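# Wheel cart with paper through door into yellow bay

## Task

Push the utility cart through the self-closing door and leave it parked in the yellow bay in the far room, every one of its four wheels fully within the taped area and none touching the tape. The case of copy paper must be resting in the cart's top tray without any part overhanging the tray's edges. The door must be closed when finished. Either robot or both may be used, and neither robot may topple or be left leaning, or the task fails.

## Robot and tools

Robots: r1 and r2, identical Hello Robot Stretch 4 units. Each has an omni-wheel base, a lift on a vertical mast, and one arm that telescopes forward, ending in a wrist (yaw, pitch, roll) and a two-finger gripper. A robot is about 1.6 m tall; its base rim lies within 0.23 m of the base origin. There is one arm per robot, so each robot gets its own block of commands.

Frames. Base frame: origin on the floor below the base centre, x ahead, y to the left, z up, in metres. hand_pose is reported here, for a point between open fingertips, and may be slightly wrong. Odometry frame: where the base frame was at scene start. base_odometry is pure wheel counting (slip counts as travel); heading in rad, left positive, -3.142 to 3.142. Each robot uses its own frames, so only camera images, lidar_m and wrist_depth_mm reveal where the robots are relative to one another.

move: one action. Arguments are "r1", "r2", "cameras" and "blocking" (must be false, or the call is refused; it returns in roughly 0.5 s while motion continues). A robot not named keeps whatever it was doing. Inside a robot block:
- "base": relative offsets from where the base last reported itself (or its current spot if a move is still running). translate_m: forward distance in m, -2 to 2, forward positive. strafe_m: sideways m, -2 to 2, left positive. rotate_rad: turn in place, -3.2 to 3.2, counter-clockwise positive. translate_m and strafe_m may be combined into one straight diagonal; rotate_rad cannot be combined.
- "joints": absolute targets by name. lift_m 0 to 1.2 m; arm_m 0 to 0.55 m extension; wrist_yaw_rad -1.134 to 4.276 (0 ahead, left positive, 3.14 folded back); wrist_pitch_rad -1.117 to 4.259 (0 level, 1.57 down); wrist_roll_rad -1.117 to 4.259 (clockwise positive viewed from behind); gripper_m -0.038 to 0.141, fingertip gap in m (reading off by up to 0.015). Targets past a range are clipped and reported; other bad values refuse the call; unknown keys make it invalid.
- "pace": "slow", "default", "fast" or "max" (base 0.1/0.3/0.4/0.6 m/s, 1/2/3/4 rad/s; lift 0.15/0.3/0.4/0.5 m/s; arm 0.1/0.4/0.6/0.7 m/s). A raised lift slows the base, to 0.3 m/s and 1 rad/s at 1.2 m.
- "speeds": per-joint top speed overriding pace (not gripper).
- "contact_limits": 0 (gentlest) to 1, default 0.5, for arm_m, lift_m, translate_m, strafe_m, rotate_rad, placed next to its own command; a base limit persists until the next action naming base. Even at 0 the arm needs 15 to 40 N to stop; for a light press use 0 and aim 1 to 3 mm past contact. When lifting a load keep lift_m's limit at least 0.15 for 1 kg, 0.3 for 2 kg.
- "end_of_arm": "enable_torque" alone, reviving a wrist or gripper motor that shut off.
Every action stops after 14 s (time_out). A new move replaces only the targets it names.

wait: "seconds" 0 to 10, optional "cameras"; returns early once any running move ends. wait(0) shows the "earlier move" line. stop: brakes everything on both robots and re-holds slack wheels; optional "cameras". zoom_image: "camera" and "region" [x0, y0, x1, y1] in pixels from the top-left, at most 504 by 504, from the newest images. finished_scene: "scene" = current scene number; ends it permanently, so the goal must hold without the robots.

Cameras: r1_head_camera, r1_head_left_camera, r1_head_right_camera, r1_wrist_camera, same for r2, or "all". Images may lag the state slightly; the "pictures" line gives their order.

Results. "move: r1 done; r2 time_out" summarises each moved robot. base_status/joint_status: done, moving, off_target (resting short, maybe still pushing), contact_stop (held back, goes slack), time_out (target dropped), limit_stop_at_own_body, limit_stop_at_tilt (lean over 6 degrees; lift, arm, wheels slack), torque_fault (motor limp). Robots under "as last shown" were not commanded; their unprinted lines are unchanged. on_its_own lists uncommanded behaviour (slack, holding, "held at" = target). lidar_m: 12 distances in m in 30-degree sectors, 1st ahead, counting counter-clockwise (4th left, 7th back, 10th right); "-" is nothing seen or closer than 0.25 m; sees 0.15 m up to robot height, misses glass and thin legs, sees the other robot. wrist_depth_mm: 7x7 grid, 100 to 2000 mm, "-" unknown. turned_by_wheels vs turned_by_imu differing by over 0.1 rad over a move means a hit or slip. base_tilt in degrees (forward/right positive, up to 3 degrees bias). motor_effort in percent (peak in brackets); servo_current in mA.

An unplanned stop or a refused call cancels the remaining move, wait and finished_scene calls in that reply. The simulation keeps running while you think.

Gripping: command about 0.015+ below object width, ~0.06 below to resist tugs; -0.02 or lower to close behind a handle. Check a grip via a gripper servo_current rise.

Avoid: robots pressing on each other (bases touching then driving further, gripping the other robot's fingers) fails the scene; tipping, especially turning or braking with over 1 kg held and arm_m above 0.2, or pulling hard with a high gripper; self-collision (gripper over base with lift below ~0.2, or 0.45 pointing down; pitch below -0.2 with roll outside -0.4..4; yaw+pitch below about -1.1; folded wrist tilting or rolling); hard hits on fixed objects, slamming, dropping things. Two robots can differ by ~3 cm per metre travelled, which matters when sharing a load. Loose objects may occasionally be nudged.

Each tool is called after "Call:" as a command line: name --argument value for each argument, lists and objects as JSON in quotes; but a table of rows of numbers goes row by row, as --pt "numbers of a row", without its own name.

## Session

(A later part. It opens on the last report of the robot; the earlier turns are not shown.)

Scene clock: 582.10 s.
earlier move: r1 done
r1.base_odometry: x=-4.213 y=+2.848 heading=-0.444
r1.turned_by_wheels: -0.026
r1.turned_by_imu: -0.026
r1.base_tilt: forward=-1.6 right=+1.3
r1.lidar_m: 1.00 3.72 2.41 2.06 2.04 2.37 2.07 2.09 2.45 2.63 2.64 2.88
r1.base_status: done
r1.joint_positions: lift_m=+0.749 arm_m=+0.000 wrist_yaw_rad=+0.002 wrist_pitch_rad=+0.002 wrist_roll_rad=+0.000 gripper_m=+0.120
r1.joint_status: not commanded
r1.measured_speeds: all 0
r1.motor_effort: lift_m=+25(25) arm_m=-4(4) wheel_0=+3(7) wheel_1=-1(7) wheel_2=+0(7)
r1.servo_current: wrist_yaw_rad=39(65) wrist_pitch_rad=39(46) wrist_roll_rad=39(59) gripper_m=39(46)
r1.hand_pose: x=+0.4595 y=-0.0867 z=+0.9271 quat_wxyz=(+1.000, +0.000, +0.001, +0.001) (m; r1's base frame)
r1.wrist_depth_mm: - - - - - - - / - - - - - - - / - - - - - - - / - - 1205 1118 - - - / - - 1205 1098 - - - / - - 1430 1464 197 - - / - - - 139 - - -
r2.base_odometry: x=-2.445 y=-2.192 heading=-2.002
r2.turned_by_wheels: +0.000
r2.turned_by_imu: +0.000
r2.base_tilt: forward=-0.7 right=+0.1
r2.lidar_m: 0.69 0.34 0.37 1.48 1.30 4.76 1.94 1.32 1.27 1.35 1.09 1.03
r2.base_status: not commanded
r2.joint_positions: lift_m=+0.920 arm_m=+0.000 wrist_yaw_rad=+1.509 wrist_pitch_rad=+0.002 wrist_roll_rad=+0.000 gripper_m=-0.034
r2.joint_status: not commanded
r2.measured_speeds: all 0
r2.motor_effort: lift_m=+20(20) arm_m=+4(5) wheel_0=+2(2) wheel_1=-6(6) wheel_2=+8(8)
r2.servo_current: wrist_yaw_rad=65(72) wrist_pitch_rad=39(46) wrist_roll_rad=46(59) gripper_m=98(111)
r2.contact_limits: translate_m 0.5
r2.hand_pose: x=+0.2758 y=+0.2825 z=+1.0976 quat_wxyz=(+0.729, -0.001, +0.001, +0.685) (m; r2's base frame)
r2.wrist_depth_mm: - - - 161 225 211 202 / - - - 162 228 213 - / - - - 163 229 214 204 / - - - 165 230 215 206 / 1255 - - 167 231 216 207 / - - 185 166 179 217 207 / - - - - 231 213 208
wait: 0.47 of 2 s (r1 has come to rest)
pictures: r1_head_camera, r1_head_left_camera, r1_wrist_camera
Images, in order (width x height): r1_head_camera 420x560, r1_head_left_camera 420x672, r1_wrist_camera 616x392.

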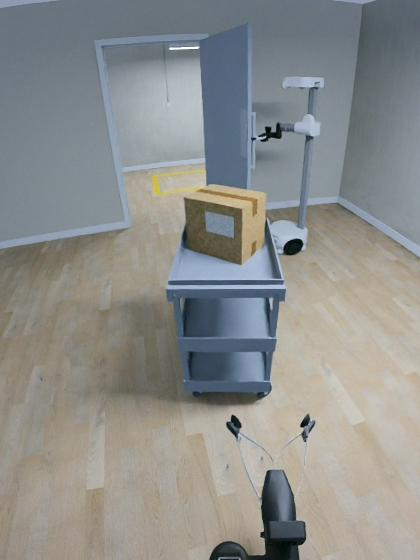

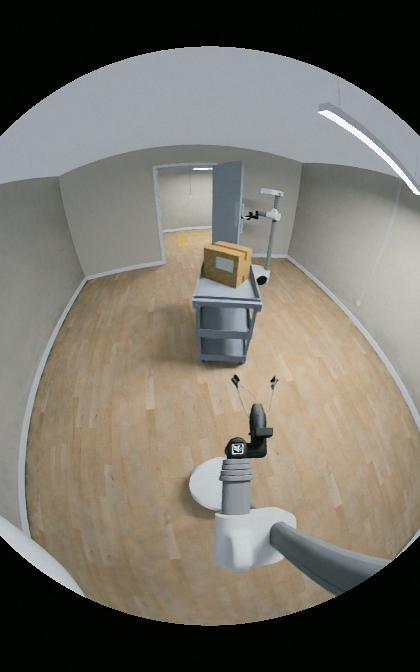

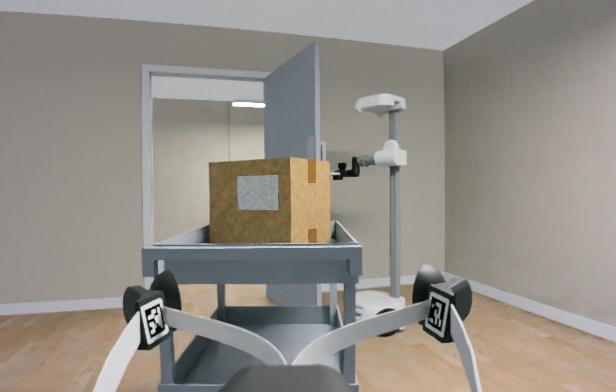

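Call:
move --blocking false --r1 '{"base":{"translate_m":0.25,"strafe_m":0.1},"joints":{"lift_m":0.68}}'

Call:
wait --seconds 3.5 --cameras '["r1_head_camera", "r1_wrist_camera"]'

Scene clock: 596.13 s.
move: r1 moving
r1.base_odometry: x=-4.179 y=+2.845 heading=-0.443
r1.turned_by_wheels: +0.000
r1.turned_by_imu: +0.000
r1.base_tilt: forward=-1.6 right=+1.3
r1.lidar_m: 0.96 3.70 2.40 2.03 2.05 2.41 2.11 2.12 2.48 2.64 2.63 2.82
r1.base_status: translate_m moving; strafe_m moving
r1.joint_positions: lift_m=+0.713 arm_m=+0.000 wrist_yaw_rad=+0.002 wrist_pitch_rad=+0.002 wrist_roll_rad=+0.000 gripper_m=+0.120
r1.joint_status: lift_m moving
r1.measured_speeds: translate_m=+0.121 strafe_m=+0.049 rotate_rad=-0.007 lift_m=-0.141 arm_m=+0.000 wrist_yaw_rad=+0.000 wrist_pitch_rad=+0.000 wrist_roll_rad=+0.000
r1.motor_effort: lift_m=+13(26) arm_m=-4(4) wheel_0=+2(6) wheel_1=+9(9) wheel_2=-8(8)
r1.servo_current: wrist_yaw_rad=46(52) wrist_pitch_rad=46(46) wrist_roll_rad=59(59) gripper_m=46(46)
r1.hand_pose: x=+0.4595 y=-0.0867 z=+0.8904 quat_wxyz=(+1.000, +0.000, +0.001, +0.001) (m; r1's base frame)
r1.wrist_depth_mm: - - - - - - - / - - - - - - - / - - - - - - - / - - 1205 1098 - - - / - - - 1430 - - - / - - 1430 - 211 - - / - 1863 - 139 - 1863 -
r2: as last shown
r2.base_tilt: forward=-0.7 right=+0.0
r2.lidar_m: 0.69 0.33 0.36 1.49 1.31 4.74 1.92 1.36 1.30 1.35 1.10 1.03
r2.motor_effort: lift_m=+20(20) arm_m=+5(5) wheel_0=+2(2) wheel_1=-6(6) wheel_2=+8(8)
r2.servo_current: wrist_yaw_rad=65(72) wrist_pitch_rad=39(46) wrist_roll_rad=52(52) gripper_m=98(104)
r2.contact_limits: translate_m 0.5
r2.wrist_depth_mm: - - - 161 226 211 202 / - - - 162 227 213 - / - - - 163 229 214 204 / - - - 166 230 214 205 / 1255 - - 166 232 216 206 / - - 185 166 179 218 208 / - - - - 231 213 208
pictures: none

Scene clock: 597.93 s.
earlier move: r1 done
r1.base_odometry: x=-3.944 y=+2.831 heading=-0.443
r1.turned_by_wheels: +0.000
r1.turned_by_imu: +0.001
r1.base_tilt: forward=-1.6 right=+1.3
r1.lidar_m: 0.78 3.45 2.36 2.05 2.00 2.43 2.32 2.35 2.75 2.66 2.66 0.80
r1.base_status: done
r1.joint_positions: lift_m=+0.680 arm_m=+0.000 wrist_yaw_rad=+0.002 wrist_pitch_rad=+0.002 wrist_roll_rad=+0.000 gripper_m=+0.120
r1.joint_status: all done
r1.measured_speeds: all 0
r1.motor_effort: lift_m=+13(26) arm_m=-4(4) wheel_0=+4(6) wheel_1=+0(10) wheel_2=+0(9)
r1.servo_current: wrist_yaw_rad=52(65) wrist_pitch_rad=39(52) wrist_roll_rad=52(65) gripper_m=46(52)
r1.hand_pose: x=+0.4595 y=-0.0867 z=+0.8581 quat_wxyz=(+1.000, +0.000, +0.001, +0.001) (m; r1's base frame)
r1.wrist_depth_mm: - - - - - - - / - - - - - - - / - - - 891 - - - / - - - 891 960 - - / - - - - - - - / - - - - 193 - - / - 1863 976 139 - 1863 -
r2.base_odometry: x=-2.445 y=-2.192 heading=-2.002
r2.turned_by_wheels: +0.000
r2.turned_by_imu: +0.000
r2.base_tilt: forward=-0.7 right=+0.1
r2.lidar_m: 0.72 0.31 0.38 1.45 1.29 4.78 1.93 1.37 1.29 1.36 1.08 1.02
r2.base_status: not commanded
r2.joint_positions: lift_m=+0.920 arm_m=+0.000 wrist_yaw_rad=+1.509 wrist_pitch_rad=+0.002 wrist_roll_rad=+0.000 gripper_m=-0.034
r2.joint_status: not commanded
r2.measured_speeds: all 0
r2.motor_effort: lift_m=+20(20) arm_m=+4(5) wheel_0=+2(3) wheel_1=-6(6) wheel_2=+8(9)
r2.servo_current: wrist_yaw_rad=59(72) wrist_pitch_rad=39(46) wrist_roll_rad=59(59) gripper_m=98(104)
r2.contact_limits: translate_m 0.5
r2.hand_pose: x=+0.2758 y=+0.2825 z=+1.0976 quat_wxyz=(+0.729, -0.001, +0.001, +0.685) (m; r2's base frame)
r2.wrist_depth_mm: - - - 161 226 212 202 / - - - 162 227 213 - / - - - 163 228 214 204 / - - - 166 229 215 206 / 1229 - - 166 231 217 207 / - - 185 166 179 216 208 / - - - - 232 212 208
wait: 1.80 of 3.5 s (r1 has come to rest)
pictures: r1_head_camera, r1_wrist_camera
Images, in order (width x height): r1_head_camera 420x560, r1_wrist_camera 616x392.

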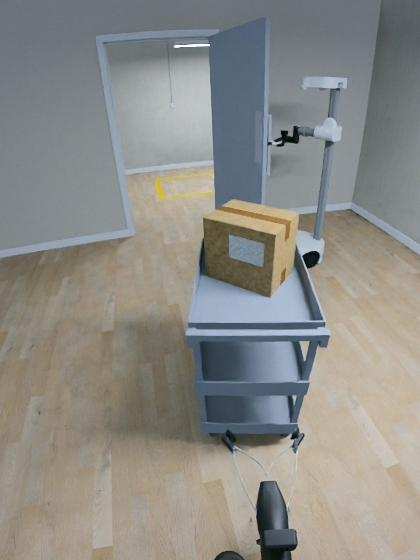

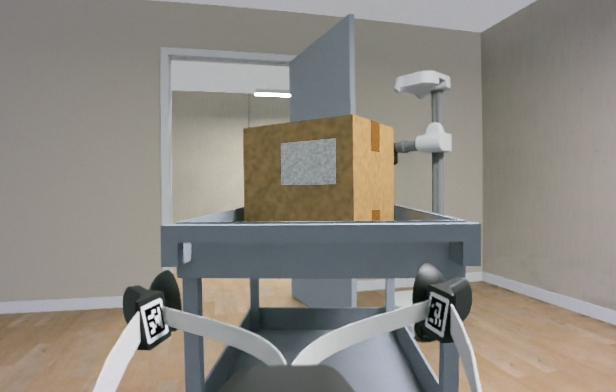

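Call:
zoom_image --camera "r1_wrist_camera" --region '[140, 190, 500, 330]'

Call:
zoom_image --camera "r1_head_camera" --region '[170, 190, 350, 450]'

Scaled by 1.400.

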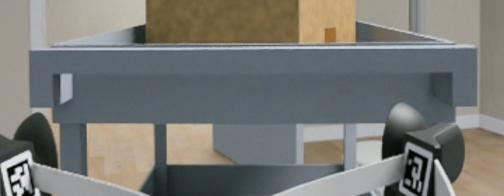

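Scaled by 1.938 from the camera's 420x560 image, which has a finer 600x800 frame.

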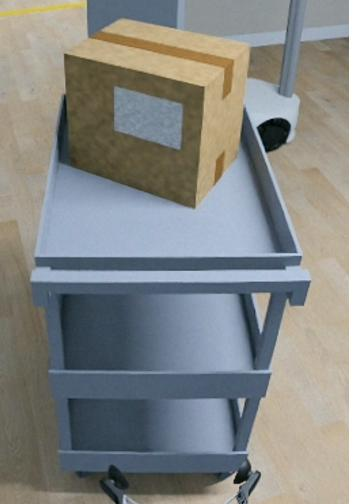

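Call:
move --blocking false --r1 '{"base":{"translate_m":0.22,"strafe_m":-0.023},"joints":{"wrist_roll_rad":1.57,"lift_m":0.684,"gripper_m":0.1},"pace":"slow"}'

Call:
wait --seconds 4 --cameras '["r1_head_camera", "r1_wrist_camera"]'

Call:
zoom_image --camera "r1_head_camera" --region '[170, 290, 370, 490]'

Scene clock: 618.20 s.
move: r1 moving
r1.base_odometry: x=-3.934 y=+2.824 heading=-0.443
r1.turned_by_wheels: +0.000
r1.turned_by_imu: +0.000
r1.base_tilt: forward=-1.6 right=+1.3
r1.lidar_m: 0.75 3.42 2.37 2.03 2.04 2.39 2.36 2.36 2.78 2.68 2.68 0.79
r1.base_status: translate_m moving; strafe_m moving
r1.joint_positions: lift_m=+0.683 arm_m=+0.000 wrist_yaw_rad=+0.002 wrist_pitch_rad=+0.002 wrist_roll_rad=+0.406 gripper_m=+0.113
r1.joint_status: lift_m moving; wrist_roll_rad moving; gripper_m moving
r1.measured_speeds: translate_m=+0.048 strafe_m=-0.005 rotate_rad=-0.002 lift_m=+0.000 arm_m=+0.000 wrist_yaw_rad=+0.000 wrist_pitch_rad=+0.000 wrist_roll_rad=+1.718
r1.motor_effort: lift_m=+26(26) arm_m=-4(4) wheel_0=+5(8) wheel_1=+5(6) wheel_2=-6(8)
r1.servo_current: wrist_yaw_rad=39(65) wrist_pitch_rad=46(46) wrist_roll_rad=65(111) gripper_m=46(59)
r1.hand_pose: x=+0.4595 y=-0.0867 z=+0.8611 quat_wxyz=(+0.980, +0.201, +0.001, +0.001) (m; r1's base frame)
r1.wrist_depth_mm: - - - - - - - / - - - - - - - / - - - 854 - - - / - - - 854 866 - - / - - - 597 - - - / - - 219 - 195 1618 1661 / - - - 138 - - 1366
r2: as last shown
r2.base_tilt: forward=-0.7 right=+0.0
r2.lidar_m: 0.71 0.34 0.36 1.47 1.31 4.76 1.94 1.38 1.28 1.35 1.10 1.02
r2.motor_effort: lift_m=+20(20) arm_m=+4(5) wheel_0=+2(3) wheel_1=-6(6) wheel_2=+8(8)
r2.servo_current: wrist_yaw_rad=52(72) wrist_pitch_rad=33(39) wrist_roll_rad=59(59) gripper_m=98(104)
r2.contact_limits: translate_m 0.5
r2.wrist_depth_mm: - - - 161 225 211 202 / - - - 162 229 213 - / - - - 163 229 214 204 / - - - 166 231 214 206 / 1255 - - 166 231 216 207 / - - 184 166 180 217 208 / - - - - 232 213 209
pictures: none

Scene clock: 621.20 s.
earlier move: r1 done
r1.base_odometry: x=-3.755 y=+2.716 heading=-0.443
r1.turned_by_wheels: +0.000
r1.turned_by_imu: +0.000
r1.base_tilt: forward=-1.6 right=+1.3
r1.lidar_m: 0.55 3.24 2.45 2.12 2.09 2.50 2.55 2.56 2.98 2.57 2.60 0.58
r1.base_status: done
r1.joint_positions: lift_m=+0.683 arm_m=+0.000 wrist_yaw_rad=+0.002 wrist_pitch_rad=+0.002 wrist_roll_rad=+1.568 gripper_m=+0.100
r1.joint_status: all done
r1.measured_speeds: all 0
r1.motor_effort: lift_m=+25(27) arm_m=-4(4) wheel_0=+4(8) wheel_1=+2(7) wheel_2=-2(8)
r1.servo_current: wrist_yaw_rad=46(65) wrist_pitch_rad=39(52) wrist_roll_rad=46(111) gripper_m=46(65)
r1.hand_pose: x=+0.4595 y=-0.0867 z=+0.8611 quat_wxyz=(+0.708, +0.706, +0.002, +0.000) (m; r1's base frame)
r1.wrist_depth_mm: - - - 324 389 1397 1078 / - - - - - 1661 - / - - 732 661 946 - - / - - 627 330 - - - / - - 676 661 - - - / - - 215 332 191 - - / - - - 144 - 1808 -
r2.base_odometry: x=-2.445 y=-2.192 heading=-2.002
r2.turned_by_wheels: +0.000
r2.turned_by_imu: +0.000
r2.base_tilt: forward=-0.7 right=+0.0
r2.lidar_m: 0.68 0.31 0.37 1.47 1.30 4.78 1.93 1.35 1.28 1.34 1.11 1.00
r2.base_status: not commanded
r2.joint_positions: lift_m=+0.920 arm_m=+0.000 wrist_yaw_rad=+1.509 wrist_pitch_rad=+0.002 wrist_roll_rad=+0.000 gripper_m=-0.034
r2.joint_status: not commanded
r2.measured_speeds: all 0
r2.motor_effort: lift_m=+20(20) arm_m=+4(5) wheel_0=+2(3) wheel_1=-6(6) wheel_2=+8(8)
r2.servo_current: wrist_yaw_rad=46(72) wrist_pitch_rad=46(46) wrist_roll_rad=46(65) gripper_m=104(104)
r2.contact_limits: translate_m 0.5
r2.hand_pose: x=+0.2758 y=+0.2825 z=+1.0976 quat_wxyz=(+0.729, -0.001, +0.001, +0.685) (m; r2's base frame)
r2.wrist_depth_mm: - - - 161 225 211 202 / - - - 162 227 213 - / - - - 163 229 214 206 / - - - 166 230 215 204 / 1229 - - 166 232 217 207 / - - 185 166 179 216 207 / - - - - 232 213 208
wait: 3.00 of 4 s (r1 has come to rest)
pictures: r1_head_camera, r1_wrist_camera
Images, in order (width x height): r1_head_camera 420x560, r1_wrist_camera 616x392.

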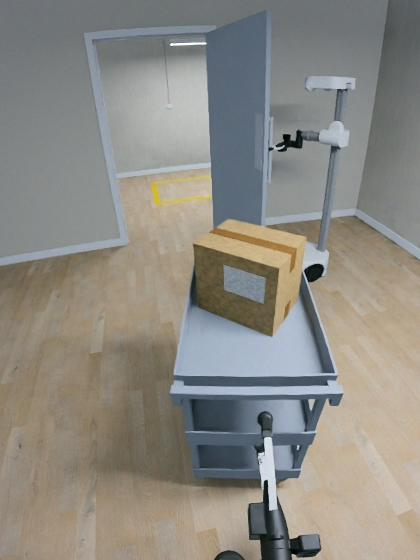

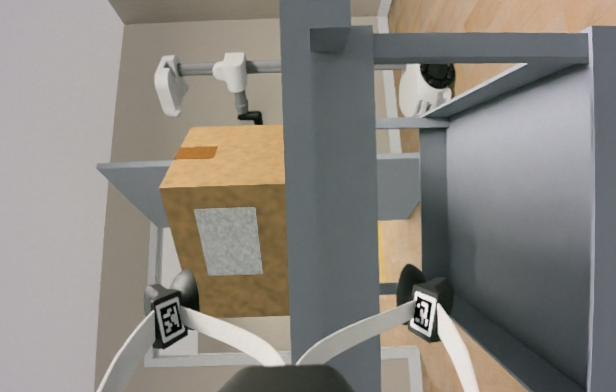

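Scaled by 2.520 from the camera's 420x560 image, which has a finer 600x800 frame.

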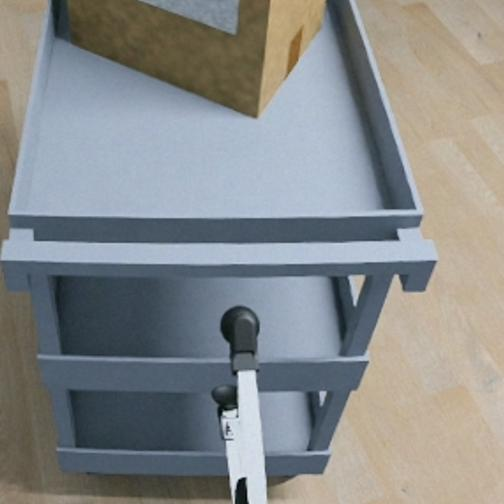

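Call:
zoom_image --camera "r1_wrist_camera" --region '[200, 0, 460, 392]'

Scaled by 1.286.

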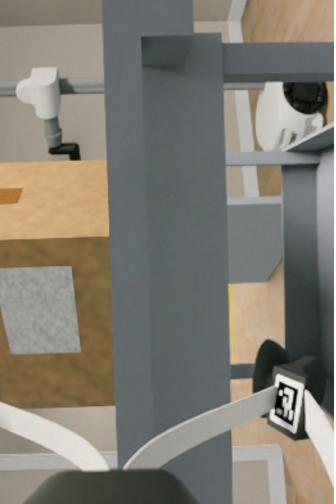

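Call:
move --blocking false --r1 '{"base":{"translate_m":0.11},"pace":"slow","contact_limits":{"translate_m":0.2}}'

Call:
wait --seconds 4 --cameras '["r1_head_camera", "r1_wrist_camera"]'

Call:
zoom_image --camera "r1_head_camera" --region '[170, 340, 370, 540]'

Scene clock: 642.23 s.
move: r1 moving
r1.base_odometry: x=-3.744 y=+2.710 heading=-0.443
r1.turned_by_wheels: +0.000
r1.turned_by_imu: +0.000
r1.base_tilt: forward=-1.6 right=+1.3
r1.lidar_m: 0.51 3.25 2.46 2.13 2.11 2.48 2.56 2.58 3.01 2.58 2.60 0.58
r1.base_status: translate_m moving
r1.joint_positions: lift_m=+0.683 arm_m=+0.000 wrist_yaw_rad=+0.002 wrist_pitch_rad=+0.002 wrist_roll_rad=+1.568 gripper_m=+0.100
r1.joint_status: not commanded
r1.measured_speeds: translate_m=+0.049 strafe_m=-0.001 rotate_rad=+0.000 lift_m=+0.000 arm_m=+0.000 wrist_yaw_rad=+0.000 wrist_pitch_rad=+0.000 wrist_roll_rad=+0.000
r1.motor_effort: lift_m=+25(25) arm_m=-4(4) wheel_0=+4(7) wheel_1=+2(5) wheel_2=-5(7)
r1.servo_current: wrist_yaw_rad=59(72) wrist_pitch_rad=39(46) wrist_roll_rad=59(59) gripper_m=39(46)
r1.contact_limits: translate_m 0.2
r1.hand_pose: x=+0.4595 y=-0.0867 z=+0.8611 quat_wxyz=(+0.708, +0.706, +0.002, +0.000) (m; r1's base frame)
r1.wrist_depth_mm: - - - 314 379 379 1078 / - - - - - 1863 - / - - 732 647 377 - - / - - 615 591 - - - / - - 668 647 - - - / - - 215 324 191 - - / - - - 144 - 1863 -
r2: as last shown
r2.base_tilt: forward=-0.6 right=+0.0
r2.lidar_m: 0.71 0.33 0.37 1.47 1.31 4.76 1.94 1.36 1.29 1.36 1.10 1.01
r2.motor_effort: lift_m=+20(20) arm_m=+4(5) wheel_0=+2(2) wheel_1=-6(6) wheel_2=+8(8)
r2.servo_current: wrist_yaw_rad=59(72) wrist_pitch_rad=39(46) wrist_roll_rad=46(59) gripper_m=98(98)
r2.contact_limits: translate_m 0.5
r2.wrist_depth_mm: - - - 161 225 211 202 / - - - 163 228 213 - / - - - 163 229 213 204 / - - - 166 231 214 206 / 1255 - - 166 231 216 207 / - - 185 166 179 216 208 / - - - - 232 213 208
pictures: none

Scene clock: 644.10 s.
earlier move: r1 done
r1.base_odometry: x=-3.656 y=+2.669 heading=-0.443
r1.turned_by_wheels: +0.000
r1.turned_by_imu: +0.000
r1.base_tilt: forward=-1.6 right=+1.3
r1.lidar_m: 0.45 0.46 2.49 2.16 2.15 2.51 2.66 2.67 2.97 2.57 2.57 0.46
r1.base_status: done
r1.joint_positions: lift_m=+0.683 arm_m=+0.000 wrist_yaw_rad=+0.002 wrist_pitch_rad=+0.002 wrist_roll_rad=+1.568 gripper_m=+0.100
r1.joint_status: not commanded
r1.measured_speeds: all 0
r1.motor_effort: lift_m=+25(25) arm_m=-4(4) wheel_0=+4(8) wheel_1=+2(7) wheel_2=-3(7)
r1.servo_current: wrist_yaw_rad=39(72) wrist_pitch_rad=46(52) wrist_roll_rad=33(59) gripper_m=39(52)
r1.contact_limits: translate_m 0.2
r1.hand_pose: x=+0.4595 y=-0.0867 z=+0.8611 quat_wxyz=(+0.708, +0.706, +0.002, +0.000) (m; r1's base frame)
r1.wrist_depth_mm: - - - - 282 1576 1182 / - - - - 278 1808 - / - - 603 220 283 - - / - - 508 221 282 - - / - - 554 222 283 - - / - - 597 224 192 - - / - - - 144 287 1808 -
r2.base_odometry: x=-2.445 y=-2.192 heading=-2.002
r2.turned_by_wheels: +0.000
r2.turned_by_imu: +0.000
r2.base_tilt: forward=-0.6 right=+0.0
r2.lidar_m: 0.68 0.33 0.38 1.50 1.30 4.77 1.93 1.37 1.29 1.35 1.10 1.01
r2.base_status: not commanded
r2.joint_positions: lift_m=+0.920 arm_m=+0.000 wrist_yaw_rad=+1.509 wrist_pitch_rad=+0.002 wrist_roll_rad=+0.000 gripper_m=-0.034
r2.joint_status: not commanded
r2.measured_speeds: all 0
r2.motor_effort: lift_m=+20(20) arm_m=+5(5) wheel_0=+2(2) wheel_1=-6(6) wheel_2=+8(8)
r2.servo_current: wrist_yaw_rad=59(78) wrist_pitch_rad=33(52) wrist_roll_rad=59(59) gripper_m=98(111)
r2.contact_limits: translate_m 0.5
r2.hand_pose: x=+0.2758 y=+0.2825 z=+1.0976 quat_wxyz=(+0.729, -0.001, +0.001, +0.685) (m; r2's base frame)
r2.wrist_depth_mm: - - - 161 224 211 202 / - - - 162 228 213 - / - - - 163 229 214 204 / - - - 167 231 215 206 / 1255 - - 167 231 216 206 / - - 185 166 179 216 207 / - - - - 231 212 208
wait: 1.87 of 4 s (r1 has come to rest)
pictures: r1_head_camera, r1_wrist_camera
Images, in order (width x height): r1_head_camera 420x560, r1_wrist_camera 616x392.

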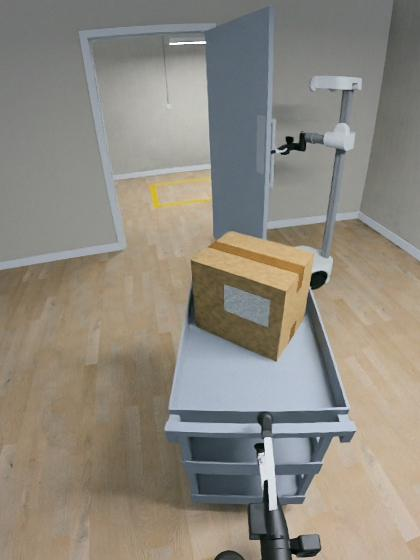

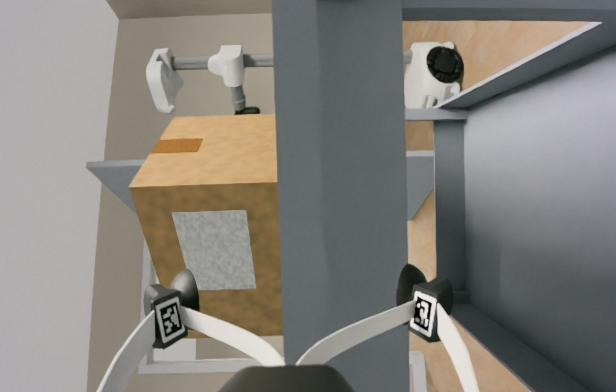

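Scaled by 2.520 from the camera's 420x560 image, which has a finer 600x800 frame.

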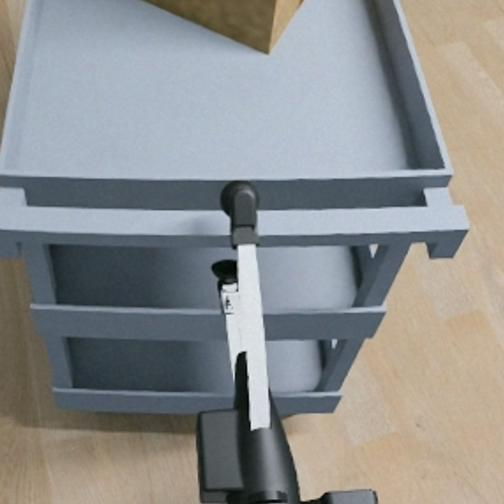

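Call:
move --blocking false --r1 '{"base":{"translate_m":0.055},"pace":"slow","contact_limits":{"translate_m":0.2}}'

Call:
wait --seconds 2.5

Call:
move --blocking false --r1 '{"joints":{"gripper_m":-0.035}}'

Call:
wait --seconds 3 --cameras '["r1_head_camera", "r1_wrist_camera"]'

Call:
zoom_image --camera "r1_head_camera" --region '[170, 340, 370, 540]'

Scene clock: 652.87 s.
move: r1 moving
r1.base_odometry: x=-3.645 y=+2.663 heading=-0.442
r1.turned_by_wheels: +0.000
r1.turned_by_imu: +0.000
r1.base_tilt: forward=-1.6 right=+1.3
r1.lidar_m: 0.43 0.46 2.46 2.16 2.16 2.51 2.67 2.66 2.96 2.57 2.57 0.46
r1.base_status: translate_m moving
r1.joint_positions: lift_m=+0.683 arm_m=+0.000 wrist_yaw_rad=+0.002 wrist_pitch_rad=+0.002 wrist_roll_rad=+1.568 gripper_m=+0.100
r1.joint_status: not commanded
r1.measured_speeds: translate_m=+0.048 strafe_m=+0.000 rotate_rad=-0.001 lift_m=+0.000 arm_m=+0.000 wrist_yaw_rad=+0.000 wrist_pitch_rad=+0.000 wrist_roll_rad=+0.000
r1.motor_effort: lift_m=+25(25) arm_m=-4(4) wheel_0=+5(8) wheel_1=+4(6) wheel_2=-6(6)
r1.servo_current: wrist_yaw_rad=52(59) wrist_pitch_rad=46(52) wrist_roll_rad=65(65) gripper_m=46(52)
r1.contact_limits: translate_m 0.2
r1.hand_pose: x=+0.4595 y=-0.0867 z=+0.8611 quat_wxyz=(+0.708, +0.706, +0.002, +0.000) (m; r1's base frame)
r1.wrist_depth_mm: - - - 264 265 1661 1281 / - - - - 266 1863 - / - - 585 530 270 - - / - 512 504 210 271 - - / - - 549 211 272 - - / - - 585 212 191 - - / - - - 141 276 1808 -
r2: as last shown
r2.base_tilt: forward=-0.7 right=+0.0
r2.lidar_m: 0.71 0.32 0.38 1.47 1.29 4.76 1.93 1.38 1.28 1.34 1.12 1.03
r2.motor_effort: lift_m=+20(20) arm_m=+4(5) wheel_0=+2(2) wheel_1=-6(6) wheel_2=+8(8)
r2.servo_current: wrist_yaw_rad=59(72) wrist_pitch_rad=39(46) wrist_roll_rad=59(59) gripper_m=98(104)
r2.contact_limits: translate_m 0.5
r2.wrist_depth_mm: - - - 161 225 211 202 / - - - 162 228 212 - / - - - 163 229 213 204 / - - - 166 230 215 205 / 1255 - - 166 233 216 206 / - - 185 166 179 216 207 / - - - - 231 212 208
pictures: none

Scene clock: 654.13 s.
earlier move: r1 done
r1.base_odometry: x=-3.607 y=+2.645 heading=-0.442
r1.turned_by_wheels: +0.000
r1.turned_by_imu: +0.000
r1.base_tilt: forward=-1.5 right=+1.3
r1.lidar_m: 0.40 0.42 2.49 2.15 2.16 2.51 2.71 2.71 2.97 2.57 2.55 0.43
r1.base_status: done
r1.joint_positions: lift_m=+0.683 arm_m=+0.000 wrist_yaw_rad=+0.002 wrist_pitch_rad=+0.002 wrist_roll_rad=+1.569 gripper_m=+0.100
r1.joint_status: not commanded
r1.measured_speeds: all 0
r1.motor_effort: lift_m=+25(25) arm_m=+4(4) wheel_0=+5(8) wheel_1=+4(6) wheel_2=-3(7)
r1.servo_current: wrist_yaw_rad=46(72) wrist_pitch_rad=39(52) wrist_roll_rad=39(65) gripper_m=46(52)
r1.contact_limits: translate_m 0.2
r1.hand_pose: x=+0.4595 y=-0.0867 z=+0.8611 quat_wxyz=(+0.708, +0.706, +0.002, +0.000) (m; r1's base frame)
r1.wrist_depth_mm: - - - 240 240 1708 1205 / - - - - 241 1708 - / - - 585 180 240 - - / - 473 473 240 240 - - / - - 508 180 240 - - / - - 535 180 211 - - / - - - 143 242 1661 -
r2.base_odometry: x=-2.445 y=-2.192 heading=-2.002
r2.turned_by_wheels: +0.000
r2.turned_by_imu: +0.000
r2.base_tilt: forward=-0.6 right=+0.0
r2.lidar_m: 0.68 0.33 0.37 1.48 1.30 4.76 1.94 1.34 1.29 1.35 1.13 1.01
r2.base_status: not commanded
r2.joint_positions: lift_m=+0.920 arm_m=+0.000 wrist_yaw_rad=+1.509 wrist_pitch_rad=+0.002 wrist_roll_rad=+0.000 gripper_m=-0.034
r2.joint_status: not commanded
r2.measured_speeds: all 0
r2.motor_effort: lift_m=+20(20) arm_m=+4(5) wheel_0=+2(2) wheel_1=-6(6) wheel_2=+8(8)
r2.servo_current: wrist_yaw_rad=72(72) wrist_pitch_rad=39(46) wrist_roll_rad=39(59) gripper_m=98(104)
r2.contact_limits: translate_m 0.5
r2.hand_pose: x=+0.2758 y=+0.2825 z=+1.0976 quat_wxyz=(+0.729, -0.001, +0.001, +0.685) (m; r2's base frame)
r2.wrist_depth_mm: - - - 161 225 211 202 / - - - 162 226 213 - / - - - 163 228 213 204 / - - - 166 230 215 206 / 1229 - - 167 231 216 206 / 1983 - 185 166 179 217 207 / - - - - 231 212 208
wait: 1.27 of 2.5 s (r1 has come to rest)
pictures: none

Scene clock: 654.63 s.
move: r1 moving
r1.base_odometry: x=-3.607 y=+2.645 heading=-0.442
r1.turned_by_wheels: +0.000
r1.turned_by_imu: +0.000
r1.base_tilt: forward=-1.6 right=+1.3
r1.lidar_m: 0.40 0.40 2.53 2.15 2.17 2.53 2.71 2.72 2.94 2.53 2.55 0.45
r1.base_status: not commanded
r1.joint_positions: lift_m=+0.683 arm_m=+0.000 wrist_yaw_rad=+0.002 wrist_pitch_rad=+0.002 wrist_roll_rad=+1.569 gripper_m=+0.084
r1.joint_status: gripper_m moving
r1.measured_speeds: translate_m=+0.000 strafe_m=+0.000 rotate_rad=-0.001 lift_m=+0.000 arm_m=+0.000 wrist_yaw_rad=-0.002 wrist_pitch_rad=+0.000 wrist_roll_rad=+0.000
r1.motor_effort: lift_m=+25(25) arm_m=+4(4) wheel_0=+5(5) wheel_1=+4(4) wheel_2=-3(3)
r1.servo_current: wrist_yaw_rad=52(65) wrist_pitch_rad=39(52) wrist_roll_rad=52(65) gripper_m=98(98)
r1.contact_limits: translate_m 0.2
r1.hand_pose: x=+0.4595 y=-0.0868 z=+0.8611 quat_wxyz=(+0.708, +0.706, +0.002, +0.000) (m; r1's base frame)
r1.wrist_depth_mm: - - - 243 244 1661 1205 / - - - 242 245 1863 - / - - 609 182 243 - - / - 484 477 241 242 - - / - 517 500 242 242 - - / - - 212 181 197 - - / - - 609 138 242 1661 -
r2: as last shown
r2.base_tilt: forward=-0.7 right=+0.1
r2.lidar_m: 0.71 0.33 0.37 1.46 1.29 4.76 1.96 1.38 1.29 1.33 1.10 1.02
r2.servo_current: wrist_yaw_rad=65(72) wrist_pitch_rad=39(46) wrist_roll_rad=46(52) gripper_m=91(104)
r2.contact_limits: translate_m 0.5
r2.wrist_depth_mm: - - - 161 226 211 202 / - - - 162 228 213 - / - - - 163 229 214 205 / - - - 166 231 214 205 / 1281 - - 166 231 217 206 / 1983 - 185 166 179 217 207 / - - - - 230 213 208
pictures: none

Scene clock: 656.17 s.
earlier move: r1 done
r1.base_odometry: x=-3.606 y=+2.645 heading=-0.442
r1.turned_by_wheels: +0.000
r1.turned_by_imu: +0.000
r1.base_tilt: forward=-1.6 right=+1.3
r1.lidar_m: 0.39 0.43 2.48 2.16 2.17 2.54 2.71 2.70 2.99 2.55 2.57 0.41
r1.base_status: not commanded
r1.joint_positions: lift_m=+0.683 arm_m=+0.000 wrist_yaw_rad=+0.001 wrist_pitch_rad=+0.005 wrist_roll_rad=+1.569 gripper_m=-0.034
r1.joint_status: all done
r1.measured_speeds: all 0
r1.motor_effort: lift_m=+25(25) arm_m=-4(4) wheel_0=+3(5) wheel_1=+2(4) wheel_2=-1(3)
r1.servo_current: wrist_yaw_rad=46(72) wrist_pitch_rad=52(52) wrist_roll_rad=46(65) gripper_m=72(215)
r1.contact_limits: translate_m 0.2
r1.hand_pose: x=+0.4594 y=-0.0870 z=+0.8604 quat_wxyz=(+0.708, +0.706, +0.002, -0.001) (m; r1's base frame)
r1.wrist_depth_mm: - - - 224 224 1661 1281 / - - - - 225 1661 - / - - 544 167 227 - - / - 469 459 167 229 - - / - 517 496 168 229 - - / - - 205 187 182 - - / - - - 144 231 140 -
r2.base_odometry: x=-2.445 y=-2.192 heading=-2.002
r2.turned_by_wheels: +0.000
r2.turned_by_imu: +0.000
r2.base_tilt: forward=-0.7 right=+0.0
r2.lidar_m: 0.71 0.32 0.38 1.48 1.30 4.79 1.93 1.36 1.29 1.34 1.07 1.02
r2.base_status: not commanded
r2.joint_positions: lift_m=+0.920 arm_m=+0.000 wrist_yaw_rad=+1.509 wrist_pitch_rad=+0.002 wrist_roll_rad=+0.000 gripper_m=-0.034
r2.joint_status: not commanded
r2.measured_speeds: all 0
r2.motor_effort: lift_m=+20(20) arm_m=+4(5) wheel_0=+2(2) wheel_1=-6(6) wheel_2=+8(8)
r2.servo_current: wrist_yaw_rad=59(72) wrist_pitch_rad=39(46) wrist_roll_rad=39(59) gripper_m=104(104)
r2.contact_limits: translate_m 0.5
r2.hand_pose: x=+0.2758 y=+0.2825 z=+1.0976 quat_wxyz=(+0.729, -0.001, +0.001, +0.685) (m; r2's base frame)
r2.wrist_depth_mm: - - - 161 225 211 202 / - - - 162 228 213 - / - - - 163 229 214 204 / - - - 166 230 215 206 / 1229 - - 166 231 216 206 / - - 185 166 179 216 207 / - - - - 230 212 208
wait: 1.53 of 3 s (r1 has come to rest)
pictures: r1_head_camera, r1_wrist_camera
Images, in order (width x height): r1_head_camera 420x560, r1_wrist_camera 616x392.

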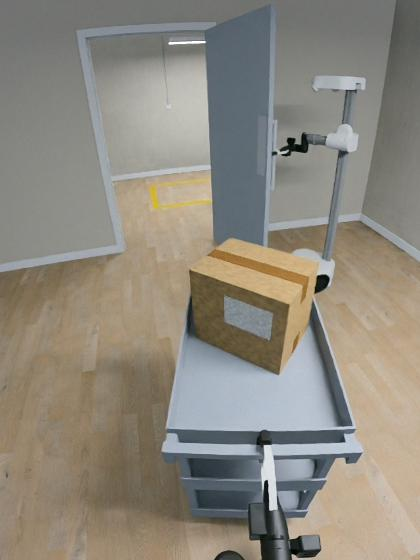

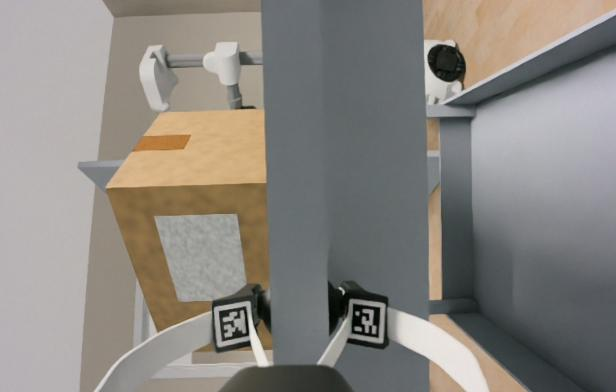

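Scaled by 2.520 from the camera's 420x560 image, which has a finer 600x800 frame.

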